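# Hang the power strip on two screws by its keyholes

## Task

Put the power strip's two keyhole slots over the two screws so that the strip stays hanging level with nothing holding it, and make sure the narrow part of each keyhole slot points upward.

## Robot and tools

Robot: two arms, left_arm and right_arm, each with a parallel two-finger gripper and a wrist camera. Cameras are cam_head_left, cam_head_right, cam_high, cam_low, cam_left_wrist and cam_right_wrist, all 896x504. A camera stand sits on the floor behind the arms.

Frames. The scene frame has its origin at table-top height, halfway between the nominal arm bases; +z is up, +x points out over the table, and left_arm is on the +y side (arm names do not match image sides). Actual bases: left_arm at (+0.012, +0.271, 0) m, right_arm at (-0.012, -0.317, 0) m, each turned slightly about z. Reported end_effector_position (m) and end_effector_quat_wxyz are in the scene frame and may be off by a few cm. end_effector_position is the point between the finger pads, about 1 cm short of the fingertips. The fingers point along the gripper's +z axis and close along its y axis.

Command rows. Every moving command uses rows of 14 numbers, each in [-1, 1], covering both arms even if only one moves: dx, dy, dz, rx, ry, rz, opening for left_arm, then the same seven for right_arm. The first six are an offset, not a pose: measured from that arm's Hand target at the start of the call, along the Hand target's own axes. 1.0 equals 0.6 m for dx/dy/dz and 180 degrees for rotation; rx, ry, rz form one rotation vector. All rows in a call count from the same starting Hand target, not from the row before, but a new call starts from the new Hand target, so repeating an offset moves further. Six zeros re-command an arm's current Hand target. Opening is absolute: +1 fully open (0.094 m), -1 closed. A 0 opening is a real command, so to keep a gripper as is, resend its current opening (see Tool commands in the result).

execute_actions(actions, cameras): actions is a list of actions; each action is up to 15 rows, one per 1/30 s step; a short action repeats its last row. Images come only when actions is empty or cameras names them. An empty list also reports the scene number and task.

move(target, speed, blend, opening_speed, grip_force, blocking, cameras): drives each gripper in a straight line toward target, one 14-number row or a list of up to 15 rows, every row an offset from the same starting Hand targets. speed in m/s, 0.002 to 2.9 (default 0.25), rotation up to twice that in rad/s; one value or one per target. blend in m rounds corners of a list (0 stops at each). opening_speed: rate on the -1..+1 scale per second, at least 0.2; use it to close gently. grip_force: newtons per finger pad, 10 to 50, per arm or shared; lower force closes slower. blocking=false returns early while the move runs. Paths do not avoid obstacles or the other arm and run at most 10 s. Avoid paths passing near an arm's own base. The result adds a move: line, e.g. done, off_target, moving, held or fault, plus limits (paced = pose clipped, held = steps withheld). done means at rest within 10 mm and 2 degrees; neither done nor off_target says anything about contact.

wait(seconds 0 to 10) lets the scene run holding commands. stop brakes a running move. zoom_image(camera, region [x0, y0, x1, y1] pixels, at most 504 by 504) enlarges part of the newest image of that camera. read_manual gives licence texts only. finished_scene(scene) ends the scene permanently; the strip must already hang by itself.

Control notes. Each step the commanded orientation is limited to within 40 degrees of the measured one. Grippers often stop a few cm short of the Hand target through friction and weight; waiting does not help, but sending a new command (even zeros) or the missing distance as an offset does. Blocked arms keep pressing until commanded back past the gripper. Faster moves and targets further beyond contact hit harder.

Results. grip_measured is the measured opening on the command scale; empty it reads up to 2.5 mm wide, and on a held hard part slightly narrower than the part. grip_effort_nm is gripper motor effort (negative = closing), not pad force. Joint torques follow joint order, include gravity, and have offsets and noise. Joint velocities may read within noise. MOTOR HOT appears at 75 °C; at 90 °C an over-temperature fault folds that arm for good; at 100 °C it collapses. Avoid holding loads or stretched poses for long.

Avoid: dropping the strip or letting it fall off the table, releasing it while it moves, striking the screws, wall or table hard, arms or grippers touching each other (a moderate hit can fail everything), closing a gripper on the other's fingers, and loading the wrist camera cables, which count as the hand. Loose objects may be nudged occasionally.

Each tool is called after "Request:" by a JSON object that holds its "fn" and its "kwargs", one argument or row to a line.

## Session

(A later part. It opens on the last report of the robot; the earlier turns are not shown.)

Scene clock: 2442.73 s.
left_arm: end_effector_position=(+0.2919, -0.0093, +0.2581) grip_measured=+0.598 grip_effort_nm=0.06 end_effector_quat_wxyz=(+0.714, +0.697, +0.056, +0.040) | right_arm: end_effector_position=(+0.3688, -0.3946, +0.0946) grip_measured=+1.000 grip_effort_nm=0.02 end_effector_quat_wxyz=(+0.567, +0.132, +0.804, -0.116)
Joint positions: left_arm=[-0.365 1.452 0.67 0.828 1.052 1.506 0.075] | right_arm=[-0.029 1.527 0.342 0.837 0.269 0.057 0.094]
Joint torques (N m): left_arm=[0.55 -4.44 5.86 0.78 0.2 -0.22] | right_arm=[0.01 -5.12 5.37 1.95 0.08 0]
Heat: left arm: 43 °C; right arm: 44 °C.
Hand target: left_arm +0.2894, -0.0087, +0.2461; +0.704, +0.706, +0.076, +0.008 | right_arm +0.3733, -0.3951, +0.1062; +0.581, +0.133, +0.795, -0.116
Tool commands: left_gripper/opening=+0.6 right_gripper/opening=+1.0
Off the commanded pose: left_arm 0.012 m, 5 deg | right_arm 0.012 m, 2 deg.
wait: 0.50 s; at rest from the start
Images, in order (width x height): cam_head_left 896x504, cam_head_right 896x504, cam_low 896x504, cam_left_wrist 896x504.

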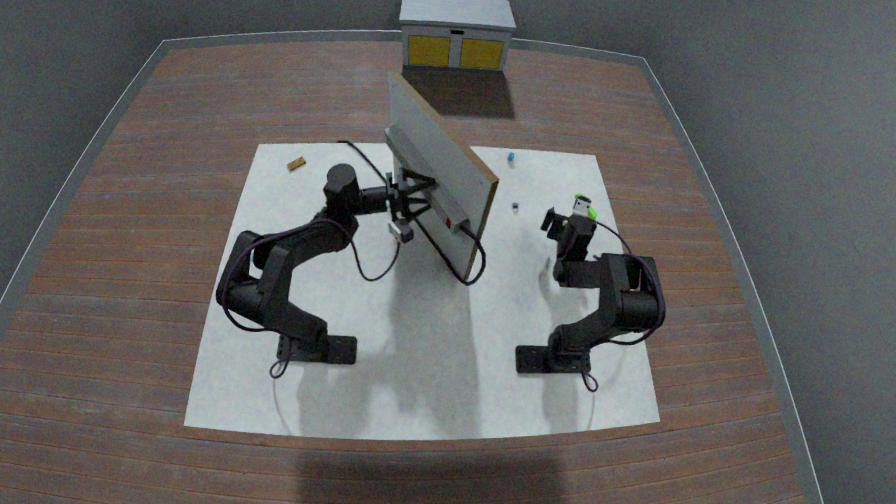

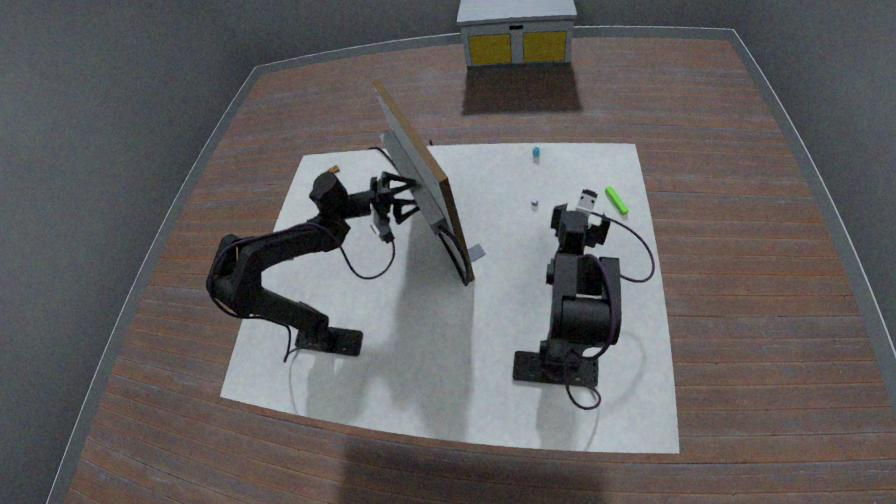

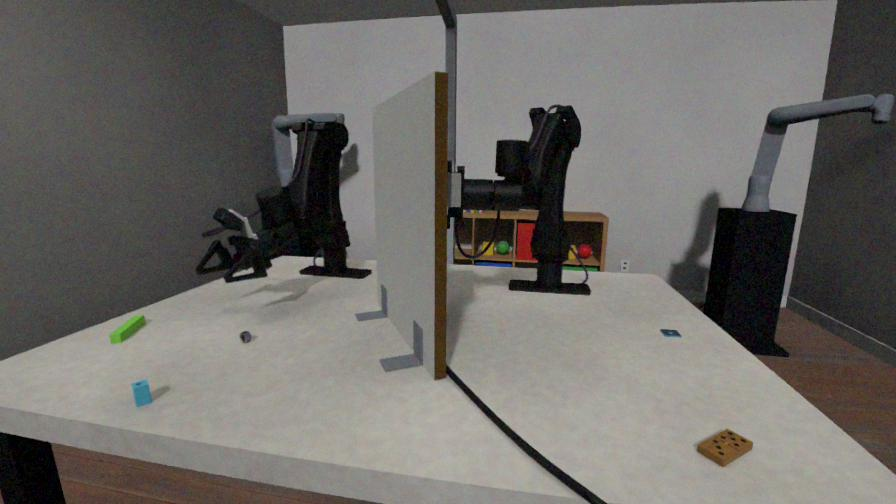

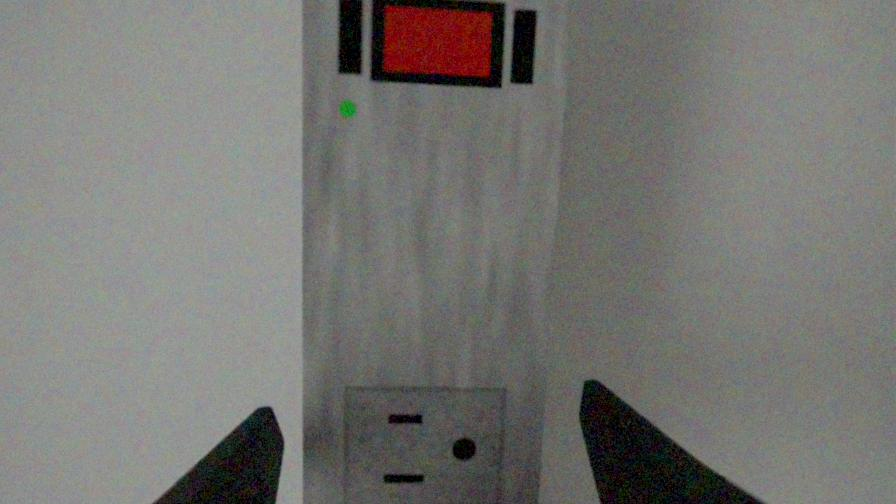

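Request:
{"fn": "move", "kwargs": {
  "target": [0.1055,0.022,-0.0487,0,0,0.02,0.7,0,0,0,0,0,0,1],
  "speed": 0.08,
  "cameras": ["cam_head_left","cam_low","cam_left_wrist"]
}}

Request:
{"fn": "zoom_image", "kwargs": {
  "camera": "cam_head_left",
  "region": [370, 120, 490, 240]
}}

Request:
{"fn": "zoom_image", "kwargs": {
  "camera": "cam_low",
  "region": [435, 155, 500, 220]
}}

Scene clock: 2467.83 s.
left_arm: end_effector_position=(+0.3480, +0.0296, +0.2525) grip_measured=+0.699 grip_effort_nm=0.05 end_effector_quat_wxyz=(+0.708, +0.703, +0.053, +0.047) | right_arm: end_effector_position=(+0.3688, -0.3946, +0.0946) grip_measured=+1.000 grip_effort_nm=0.02 end_effector_quat_wxyz=(+0.567, +0.132, +0.804, -0.116)
Joint positions: left_arm=[-0.185 1.615 0.824 0.808 1.226 1.546 0.08] | right_arm=[-0.029 1.527 0.342 0.837 0.269 0.057 0.094]
Joint torques (N m): left_arm=[0.35 -5 9.03 0.71 0.3 0.04] | right_arm=[-0.08 -5.04 5.42 1.96 0.09 0.01]
Heat: left arm: 43 °C; right arm: 44 °C.
Hand target: left_arm +0.3498, +0.0278, +0.2534; +0.703, +0.708, +0.054, +0.031 | right_arm +0.3733, -0.3951, +0.1062; +0.581, +0.133, +0.795, -0.116
Off the commanded pose: left_arm 0.003 m, 2 deg | right_arm 0.012 m, 2 deg.
move: off_target (right_arm)
Images, in order (width x height): cam_head_left 896x504, cam_low 896x504, cam_left_wrist 896x504.

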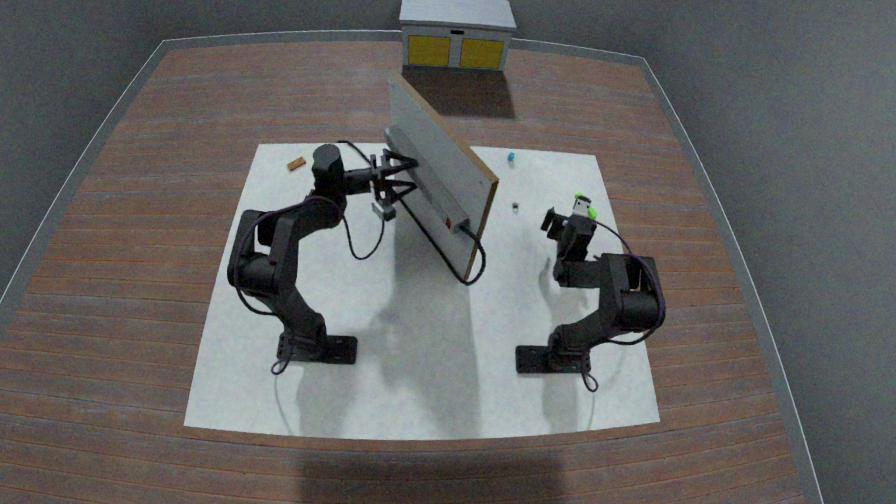

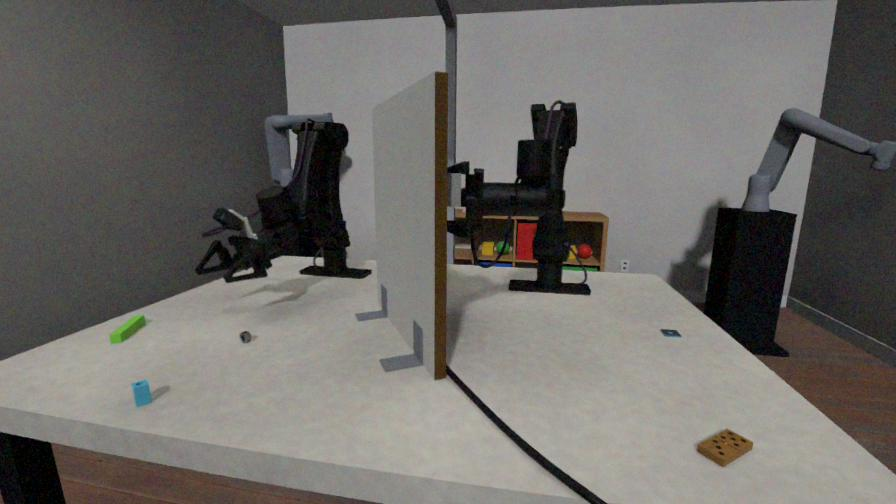

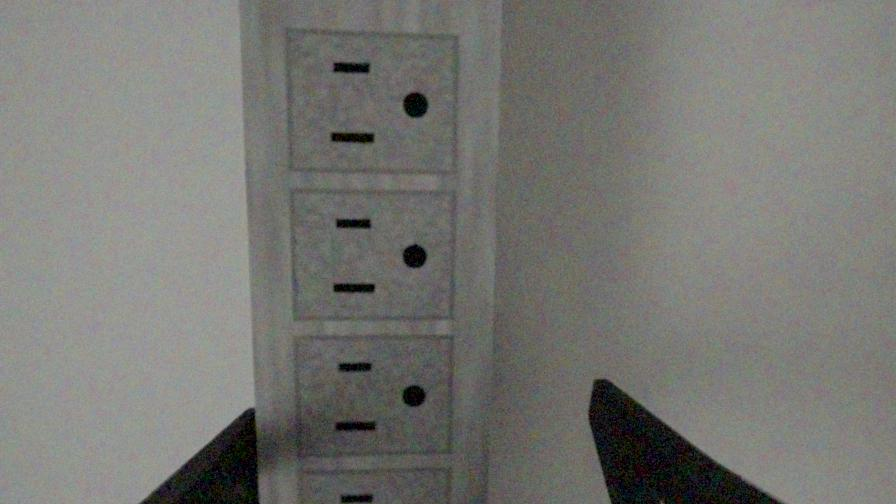

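Scaled by 4.200.

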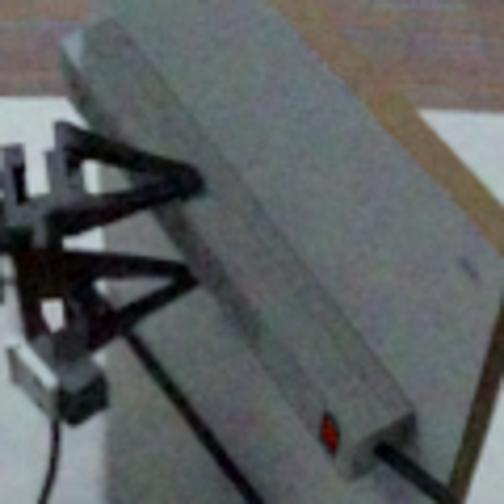

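Scaled by 7.754.

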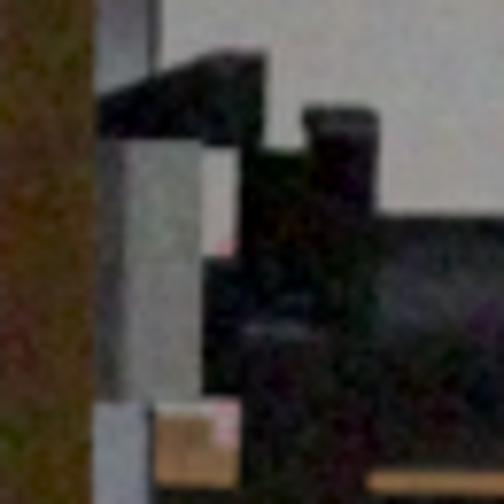

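Request:
{"fn": "move", "kwargs": {
  "target": [0,-0.025,0,0,0,0.0,0.7,0,0,0,0,0,0,1],
  "speed": 0.03
}}

Request:
{"fn": "move", "kwargs": {
  "target": [0,-0.02,0,0,0,0.0,0.7,0,0,0,0,0,0,1],
  "speed": 0.03,
  "cameras": ["cam_head_left","cam_low","cam_left_wrist"]
}}

Request:
{"fn": "zoom_image", "kwargs": {
  "camera": "cam_head_left",
  "region": [370, 120, 490, 240]
}}

Request:
{"fn": "zoom_image", "kwargs": {
  "camera": "cam_low",
  "region": [435, 155, 500, 220]
}}

Scene clock: 2478.10 s.
left_arm: end_effector_position=(+0.3506, +0.0289, +0.2437) grip_measured=+0.699 grip_effort_nm=0.05 end_effector_quat_wxyz=(+0.705, +0.706, +0.055, +0.043) | right_arm: end_effector_position=(+0.3688, -0.3946, +0.0946) grip_measured=+1.000 grip_effort_nm=0.02 end_effector_quat_wxyz=(+0.567, +0.132, +0.804, -0.116)
Joint positions: left_arm=[-0.185 1.639 0.824 0.808 1.229 1.56 0.08] | right_arm=[-0.029 1.527 0.342 0.837 0.269 0.057 0.094]
Joint torques (N m): left_arm=[0.25 -4.94 6.53 1.12 0.26 0.02] | right_arm=[0.01 -5.07 5.37 1.99 0.09 0.01]
Heat: left arm: 44 °C; right arm: 44 °C.
Hand target: left_arm +0.3493, +0.0279, +0.2385; +0.703, +0.708, +0.054, +0.031 | right_arm +0.3733, -0.3951, +0.1062; +0.581, +0.133, +0.795, -0.116
Off the commanded pose: left_arm 0.006 m, 1 deg | right_arm 0.012 m, 2 deg.
move: off_target (right_arm)

Scene clock: 2479.20 s.
left_arm: end_effector_position=(+0.3521, +0.0283, +0.2423) grip_measured=+0.699 grip_effort_nm=0.04 end_effector_quat_wxyz=(+0.708, +0.703, +0.042, +0.053) | right_arm: end_effector_position=(+0.3688, -0.3946, +0.0946) grip_measured=+1.000 grip_effort_nm=0.02 end_effector_quat_wxyz=(+0.567, +0.132, +0.804, -0.116)
Joint positions: left_arm=[-0.185 1.661 0.822 0.861 1.233 1.564 0.08] | right_arm=[-0.029 1.527 0.342 0.837 0.269 0.057 0.094]
Joint torques (N m): left_arm=[0.29 -4.59 4.57 1.08 0.16 -0.02] | right_arm=[-0.01 -5.03 5.41 1.99 0.11 -0.01]
Heat: left arm: 44 °C; right arm: 44 °C.
Hand target: left_arm +0.3489, +0.0280, +0.2265; +0.703, +0.708, +0.054, +0.031 | right_arm +0.3733, -0.3951, +0.1062; +0.581, +0.133, +0.795, -0.116
Off the commanded pose: left_arm 0.016 m, 3 deg | right_arm 0.012 m, 2 deg.
move: off_target (left_arm, right_arm)
Images, in order (width x height): cam_head_left 896x504, cam_low 896x504, cam_left_wrist 896x504.

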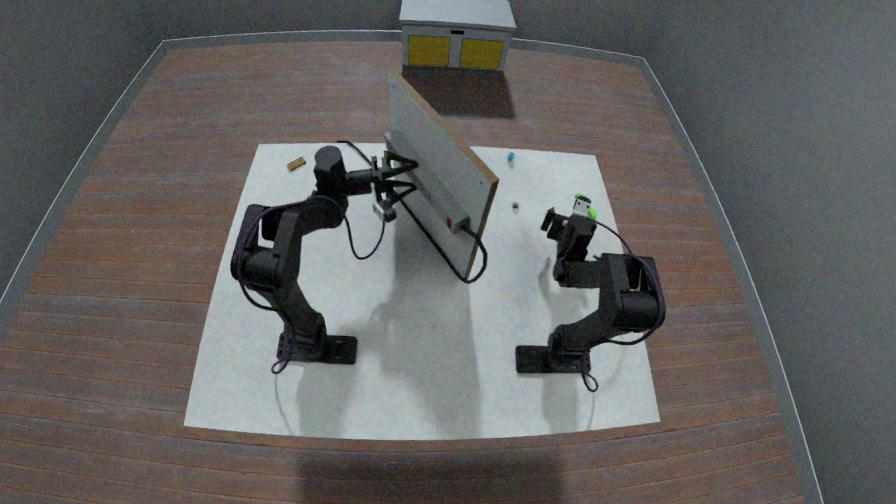

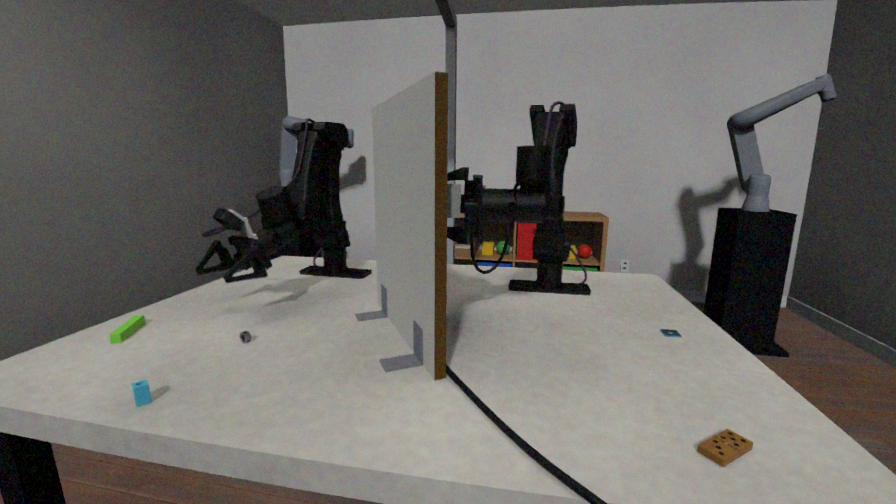

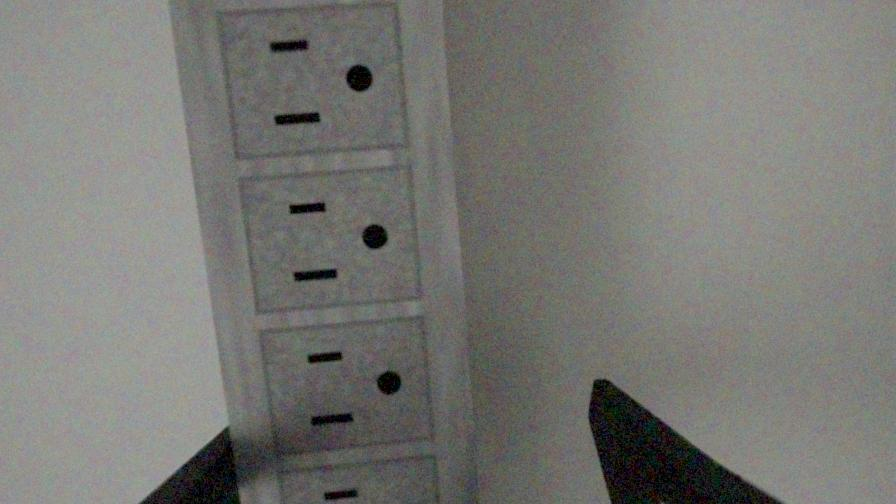

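Scaled by 4.200.

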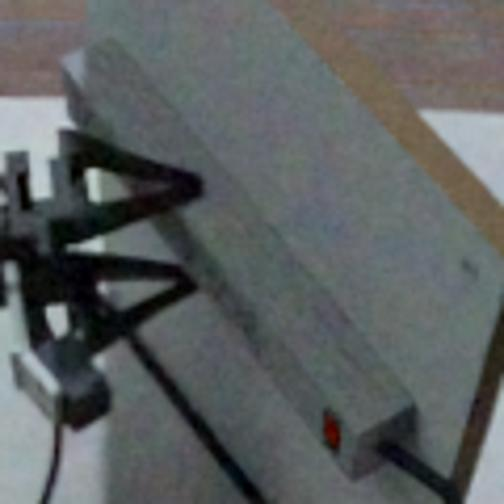

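Scaled by 7.754.

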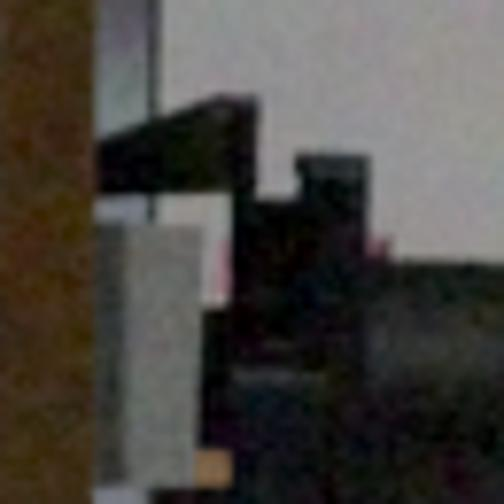

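Request:
{"fn": "move", "kwargs": {
  "target": [0,0.05,0,0,0,0.0,0.7,0,0,0,0,0,0,1],
  "speed": 0.03,
  "cameras": ["cam_head_left","cam_low","cam_left_wrist"]
}}

Request:
{"fn": "zoom_image", "kwargs": {
  "camera": "cam_head_left",
  "region": [370, 120, 490, 240]
}}

Request:
{"fn": "zoom_image", "kwargs": {
  "camera": "cam_low",
  "region": [435, 155, 500, 220]
}}

Scene clock: 2485.90 s.
left_arm: end_effector_position=(+0.3520, +0.0283, +0.2434) grip_measured=+0.699 grip_effort_nm=0.04 end_effector_quat_wxyz=(+0.706, +0.705, +0.053, +0.041) | right_arm: end_effector_position=(+0.3688, -0.3946, +0.0946) grip_measured=+1.000 grip_effort_nm=0.02 end_effector_quat_wxyz=(+0.567, +0.132, +0.804, -0.116)
Joint positions: left_arm=[-0.185 1.65 0.831 0.815 1.234 1.557 0.08] | right_arm=[-0.029 1.527 0.342 0.837 0.269 0.057 0.094]
Joint torques (N m): left_arm=[0.29 -8.28 8.69 0.56 0.17 -0.18] | right_arm=[-0.03 -5.12 5.31 1.99 0.08 0.01]
Heat: left arm: 44 °C; right arm: 44 °C.
Hand target: left_arm +0.3499, +0.0278, +0.2565; +0.703, +0.708, +0.054, +0.031 | right_arm +0.3733, -0.3951, +0.1062; +0.581, +0.133, +0.795, -0.116
Off the commanded pose: left_arm 0.013 m, 1 deg | right_arm 0.012 m, 2 deg.
move: off_target (left_arm, right_arm)
Images, in order (width x height): cam_head_left 896x504, cam_low 896x504, cam_left_wrist 896x504.

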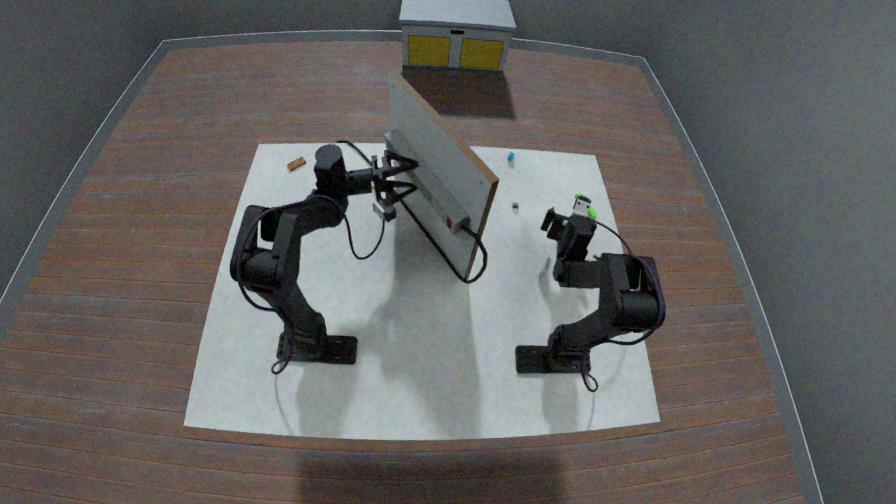

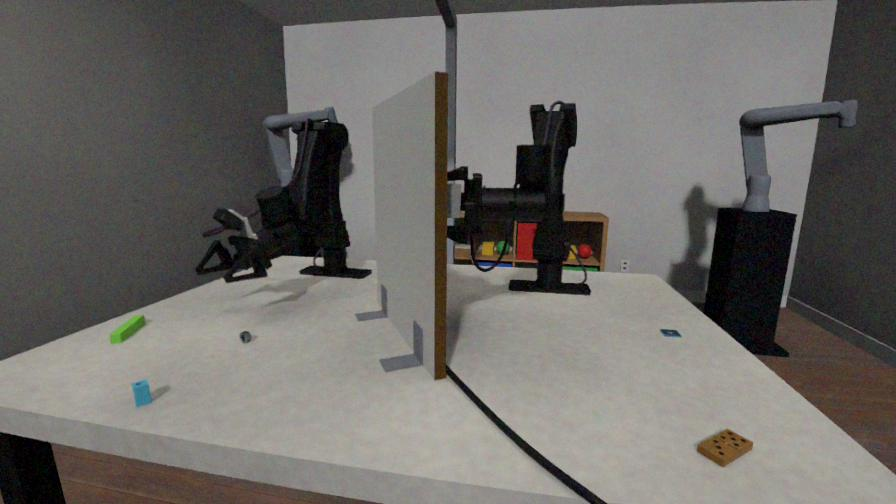

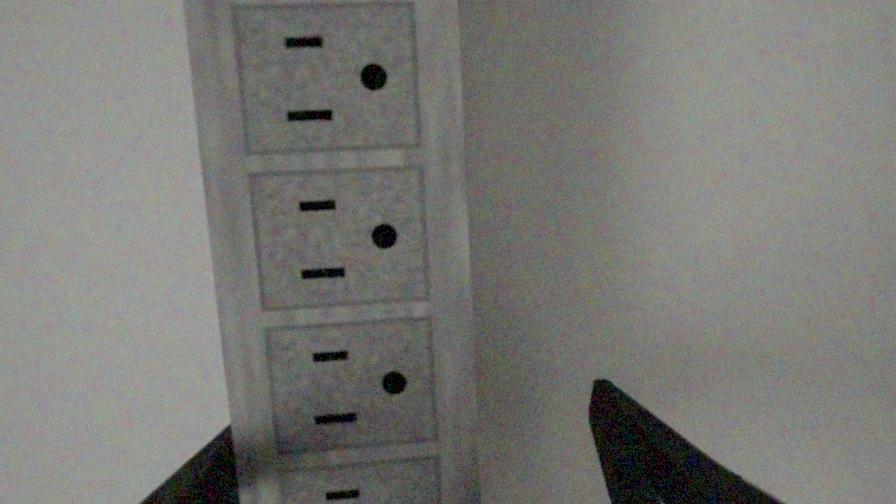

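Scaled by 4.200.

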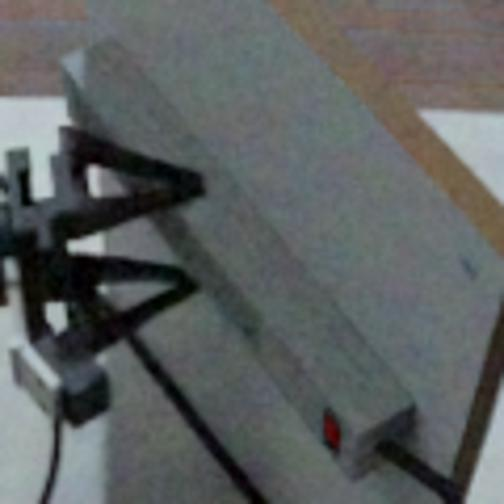

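Scaled by 7.754.

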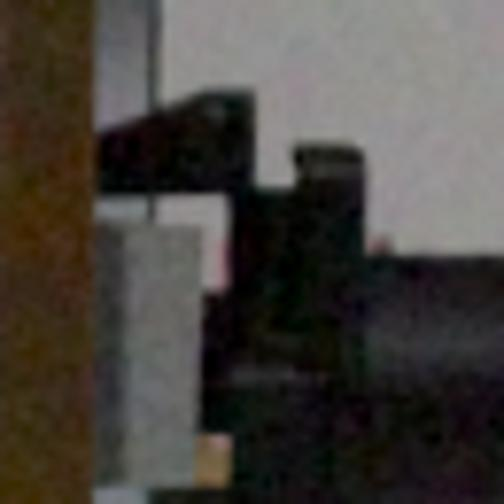

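Request:
{"fn": "move", "kwargs": {
  "target": [0,0.025,0,0,0,0.0,0.9,0,0,0,0,0,0,1],
  "speed": 0.03,
  "cameras": ["cam_head_left","cam_low","cam_left_wrist"]
}}

Request:
{"fn": "zoom_image", "kwargs": {
  "camera": "cam_low",
  "region": [435, 155, 500, 220]
}}

Scene clock: 2490.57 s.
left_arm: end_effector_position=(+0.3533, +0.0280, +0.2535) grip_measured=+0.898 grip_effort_nm=0.06 end_effector_quat_wxyz=(+0.703, +0.707, +0.064, +0.031) | right_arm: end_effector_position=(+0.3688, -0.3946, +0.0946) grip_measured=+1.000 grip_effort_nm=0.02 end_effector_quat_wxyz=(+0.567, +0.132, +0.804, -0.116)
Joint positions: left_arm=[-0.185 1.625 0.866 0.731 1.234 1.551 0.089] | right_arm=[-0.029 1.527 0.342 0.837 0.269 0.057 0.094]
Joint torques (N m): left_arm=[0.24 -8.5 9.29 0.65 0.21 -0.02] | right_arm=[0.03 -5.05 5.42 1.97 0.11 -0.03]
Heat: left arm: 44 °C; right arm: 44 °C.
Hand target: left_arm +0.3504, +0.0278, +0.2714; +0.703, +0.708, +0.054, +0.030 | right_arm +0.3733, -0.3951, +0.1062; +0.581, +0.133, +0.795, -0.116
Off the commanded pose: left_arm 0.018 m, 1 deg | right_arm 0.012 m, 2 deg.
move: off_target (left_arm, right_arm)
Images, in order (width x height): cam_head_left 896x504, cam_low 896x504, cam_left_wrist 896x504.

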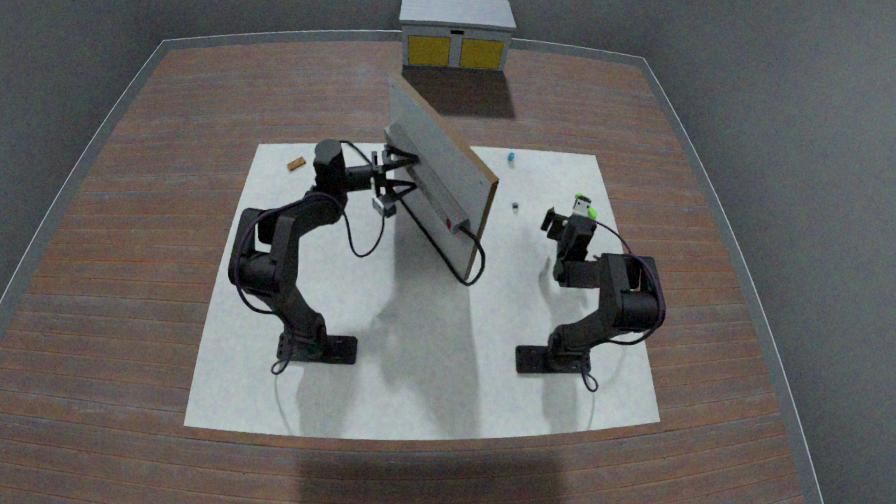

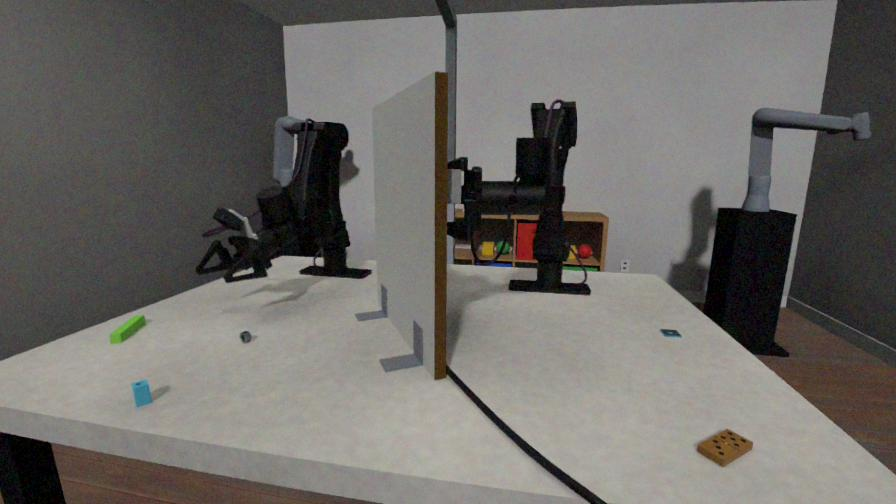

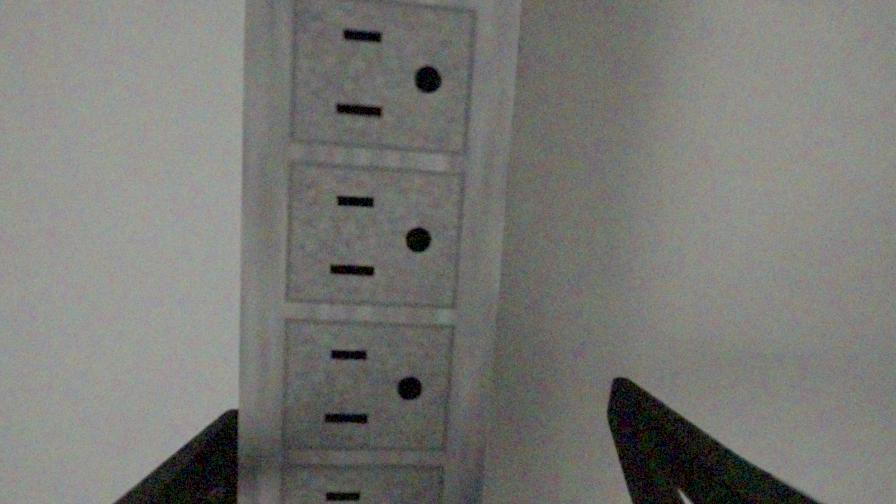

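Scaled by 7.754.

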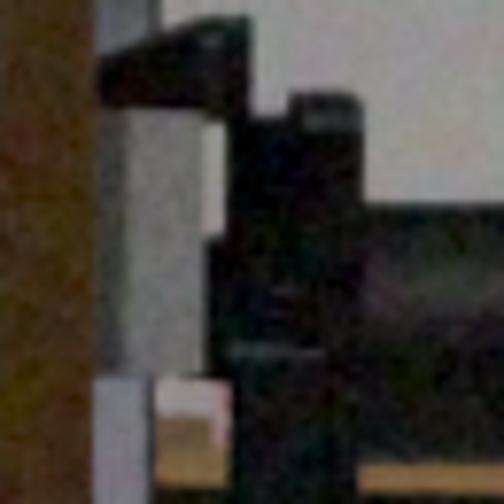

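Request:
{"fn": "move", "kwargs": {
  "target": [0,-0.045,0,0,0,0.0,0.9,0,0,0,0,0,0,1],
  "speed": 0.04,
  "cameras": ["all"]
}}

Request:
{"fn": "zoom_image", "kwargs": {
  "camera": "cam_high",
  "region": [360, 240, 600, 440]
}}

Request:
{"fn": "zoom_image", "kwargs": {
  "camera": "cam_head_right",
  "region": [400, 200, 500, 300]
}}

Request:
{"fn": "zoom_image", "kwargs": {
  "camera": "cam_head_left",
  "region": [400, 200, 520, 300]
}}

Request:
{"fn": "zoom_image", "kwargs": {
  "camera": "cam_low",
  "region": [435, 155, 500, 220]
}}

Scene clock: 2503.57 s.
left_arm: end_effector_position=(+0.3518, +0.0284, +0.2510) grip_measured=+0.898 grip_effort_nm=0.06 end_effector_quat_wxyz=(+0.703, +0.708, +0.058, +0.037) | right_arm: end_effector_position=(+0.3688, -0.3946, +0.0946) grip_measured=+1.000 grip_effort_nm=0.02 end_effector_quat_wxyz=(+0.567, +0.132, +0.804, -0.116)
Joint positions: left_arm=[-0.185 1.625 0.854 0.744 1.234 1.566 0.089] | right_arm=[-0.029 1.527 0.342 0.837 0.269 0.057 0.094]
Joint torques (N m): left_arm=[0.24 -5.01 5.55 1.41 0.21 0.04] | right_arm=[-0.1 -5.01 5.41 1.97 0.1 0.02]
Heat: left arm: 44 °C; right arm: 44 °C.
Hand target: left_arm +0.3495, +0.0279, +0.2445; +0.703, +0.708, +0.054, +0.031 | right_arm +0.3733, -0.3951, +0.1062; +0.581, +0.133, +0.795, -0.116
Off the commanded pose: left_arm 0.007 m, 1 deg | right_arm 0.012 m, 2 deg.
move: off_target (right_arm)

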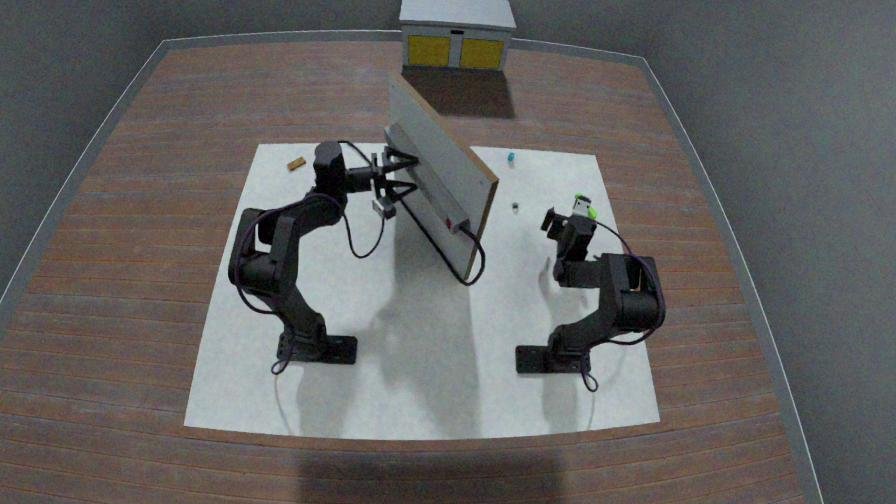

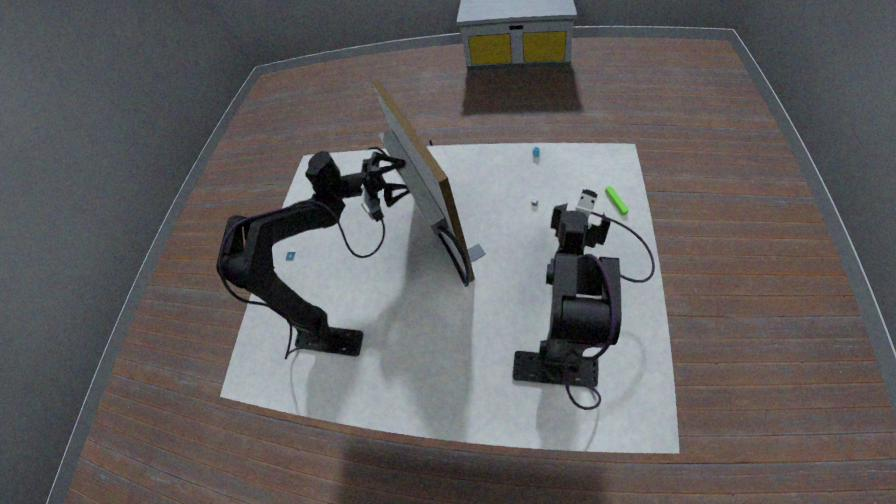

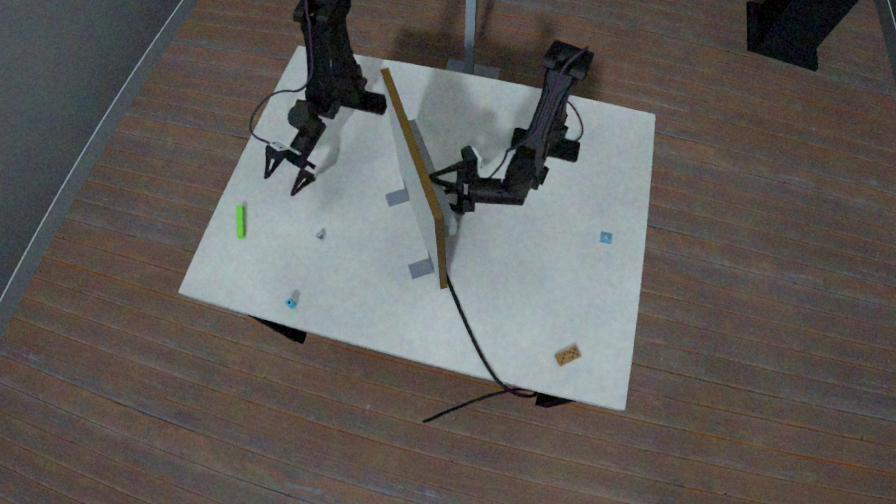

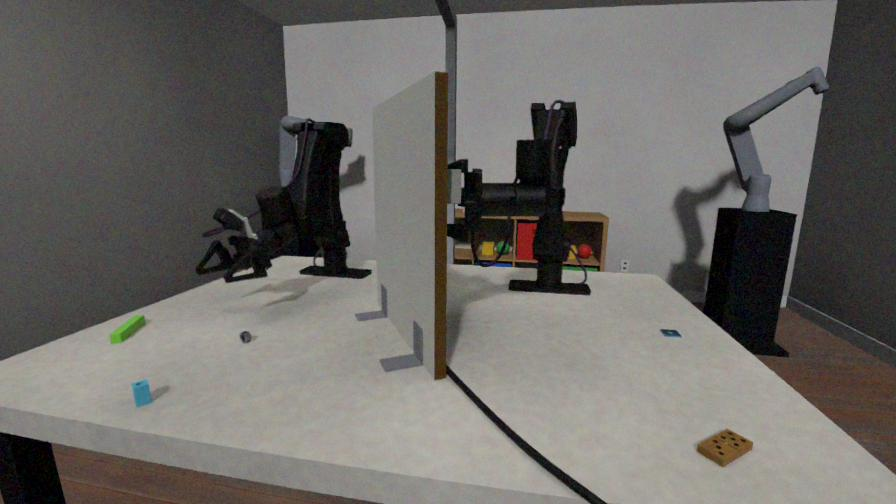

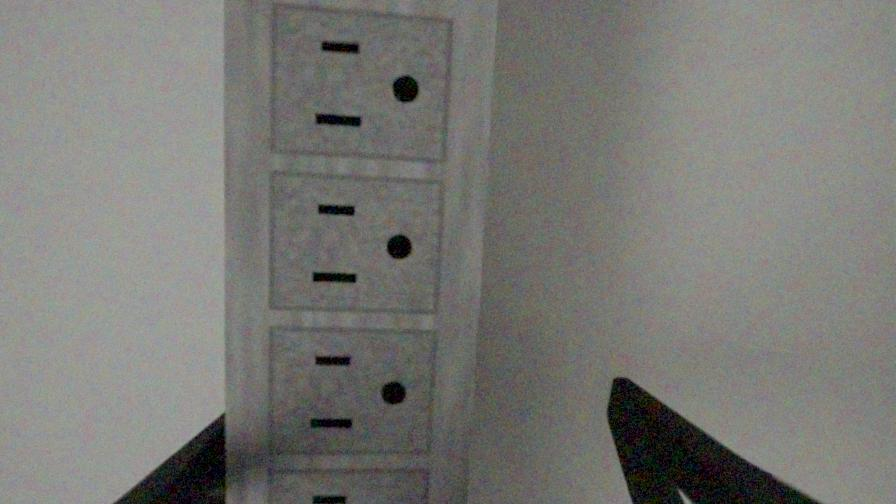

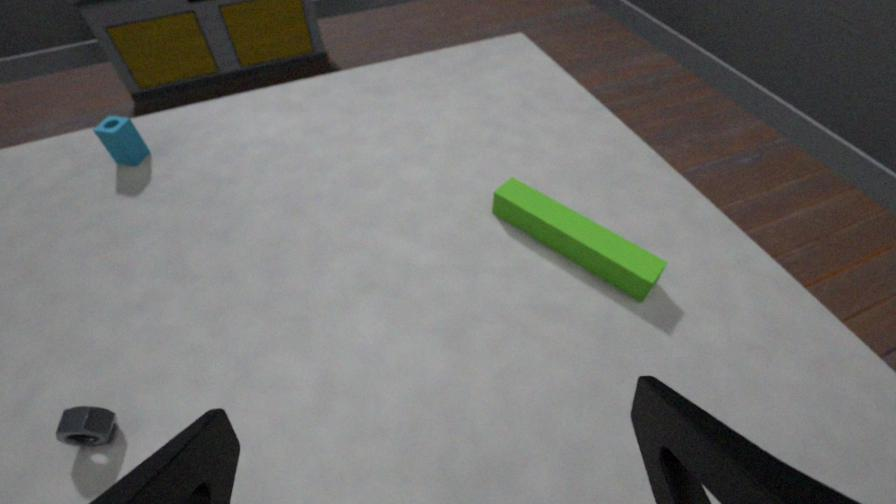

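Scaled by 2.100.

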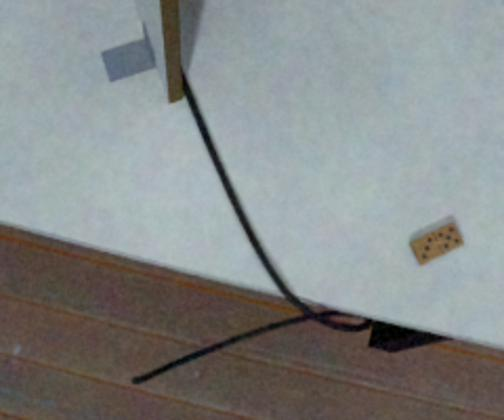

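Scaled by 5.040.

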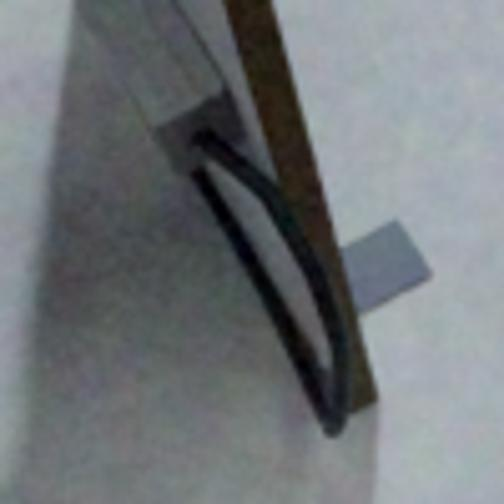

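Scaled by 4.200.

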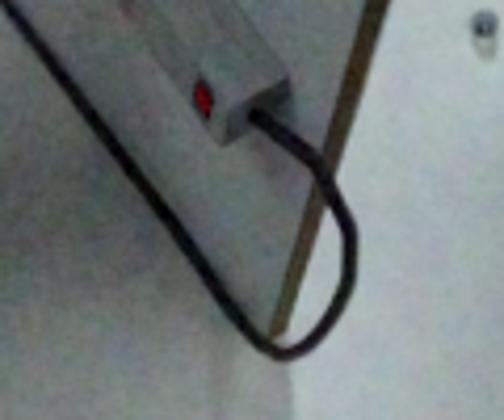

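Scaled by 7.754.

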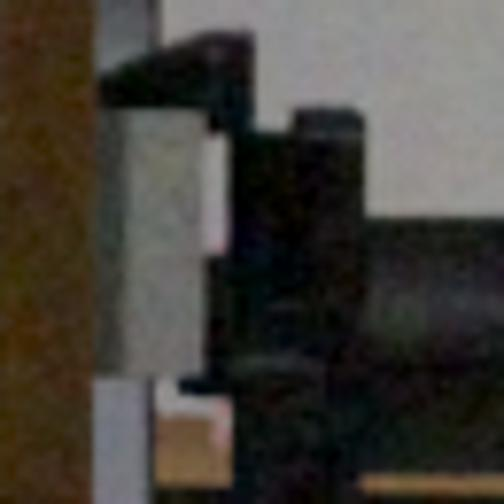

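Request:
{"fn": "move", "kwargs": {
  "target": [0,-0.035,0,0,0,0.0,0.7,0,0,0,0,0,0,1],
  "speed": 0.04,
  "opening_speed": 0.3,
  "cameras": ["cam_head_left","cam_head_right","cam_low","cam_left_wrist"]
}}

Request:
{"fn": "zoom_image", "kwargs": {
  "camera": "cam_low",
  "region": [435, 155, 500, 220]
}}

Request:
{"fn": "zoom_image", "kwargs": {
  "camera": "cam_head_right",
  "region": [400, 200, 500, 300]
}}

Scene clock: 2644.30 s.
left_arm: end_effector_position=(+0.3527, +0.0284, +0.2424) grip_measured=+0.702 grip_effort_nm=-0.13 end_effector_quat_wxyz=(+0.709, +0.702, +0.036, +0.061) | right_arm: end_effector_position=(+0.3688, -0.3946, +0.0946) grip_measured=+1.000 grip_effort_nm=0.02 end_effector_quat_wxyz=(+0.567, +0.132, +0.804, -0.116)
Joint positions: left_arm=[-0.185 1.665 0.819 0.882 1.23 1.572 0.08] | right_arm=[-0.029 1.527 0.342 0.837 0.269 0.057 0.094]
Joint torques (N m): left_arm=[0.27 -4.44 4.31 1 0.19 -0.11] | right_arm=[0.1 -5.14 5.41 1.98 0.09 -0.02]
Heat: left arm: 43 °C; right arm: 44 °C.
Hand target: left_arm +0.3488, +0.0280, +0.2235; +0.703, +0.708, +0.054, +0.031 | right_arm +0.3733, -0.3951, +0.1062; +0.581, +0.133, +0.795, -0.116
Off the commanded pose: left_arm 0.019 m, 4 deg | right_arm 0.012 m, 2 deg.
move: off_target (left_arm, right_arm)
Images, in order (width x height): cam_head_left 896x504, cam_head_right 896x504, cam_low 896x504, cam_left_wrist 896x504.

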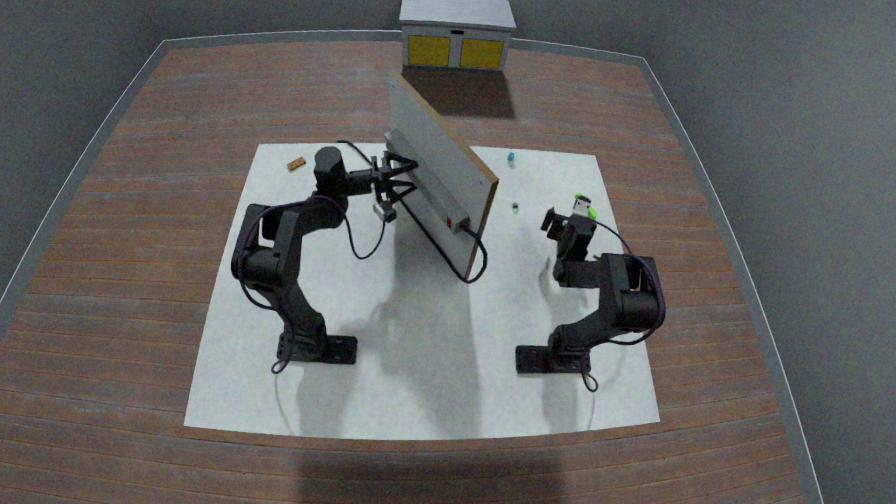

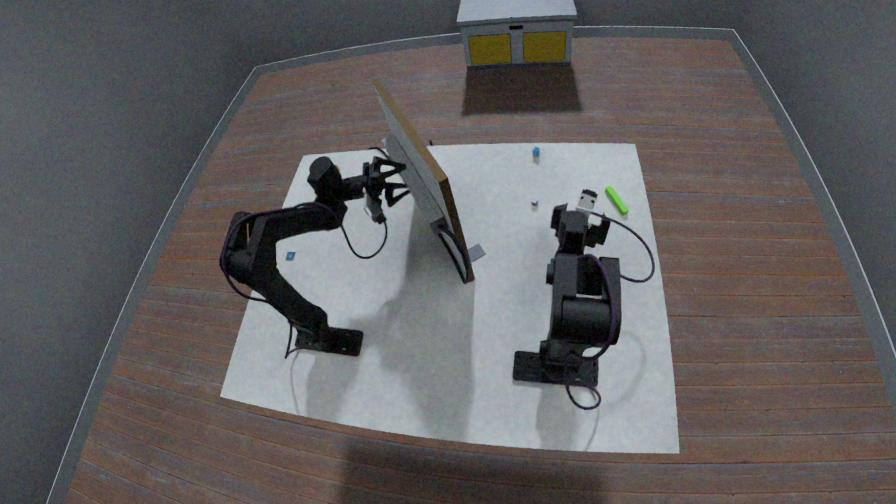

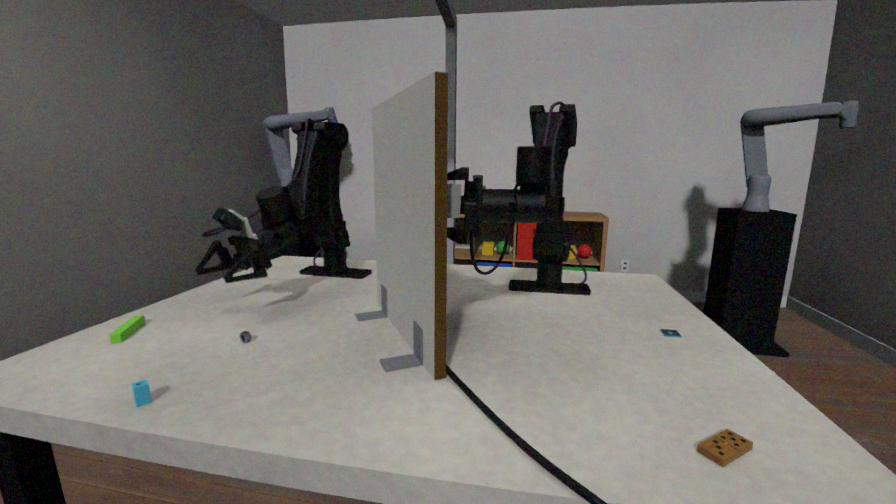

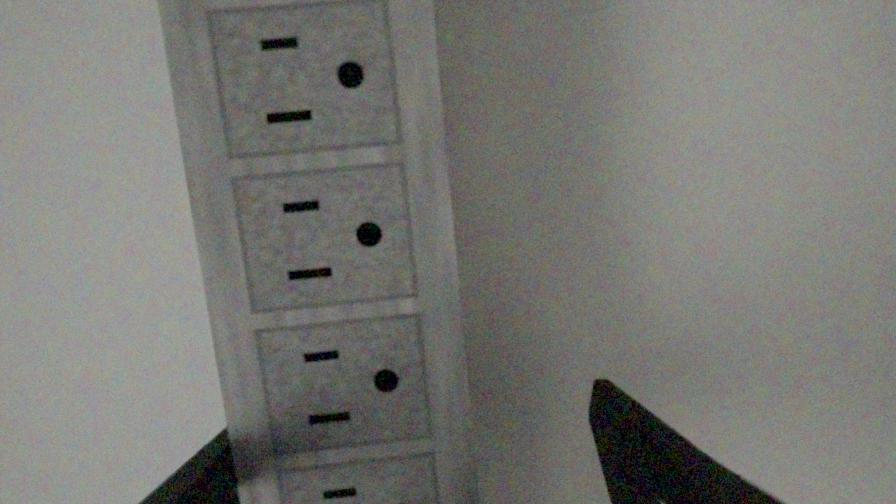

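Scaled by 7.754.

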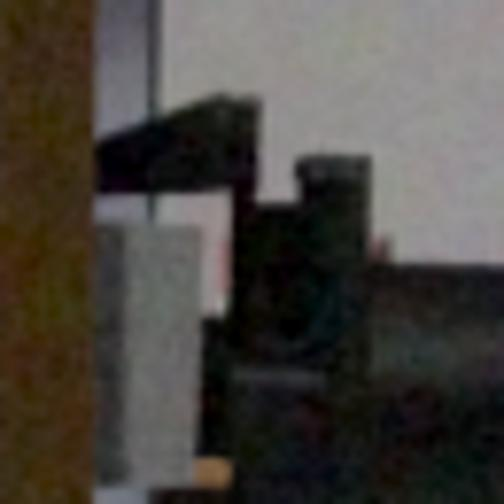

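Scaled by 5.040.

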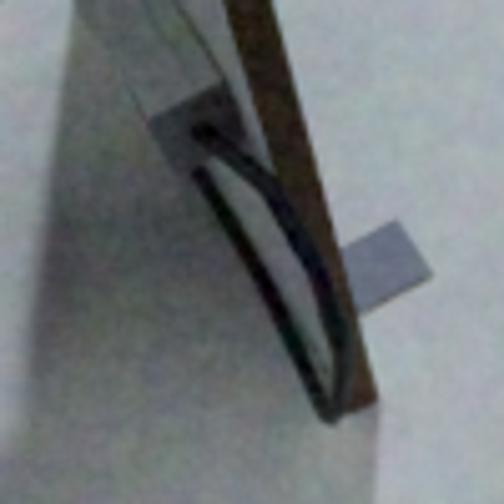

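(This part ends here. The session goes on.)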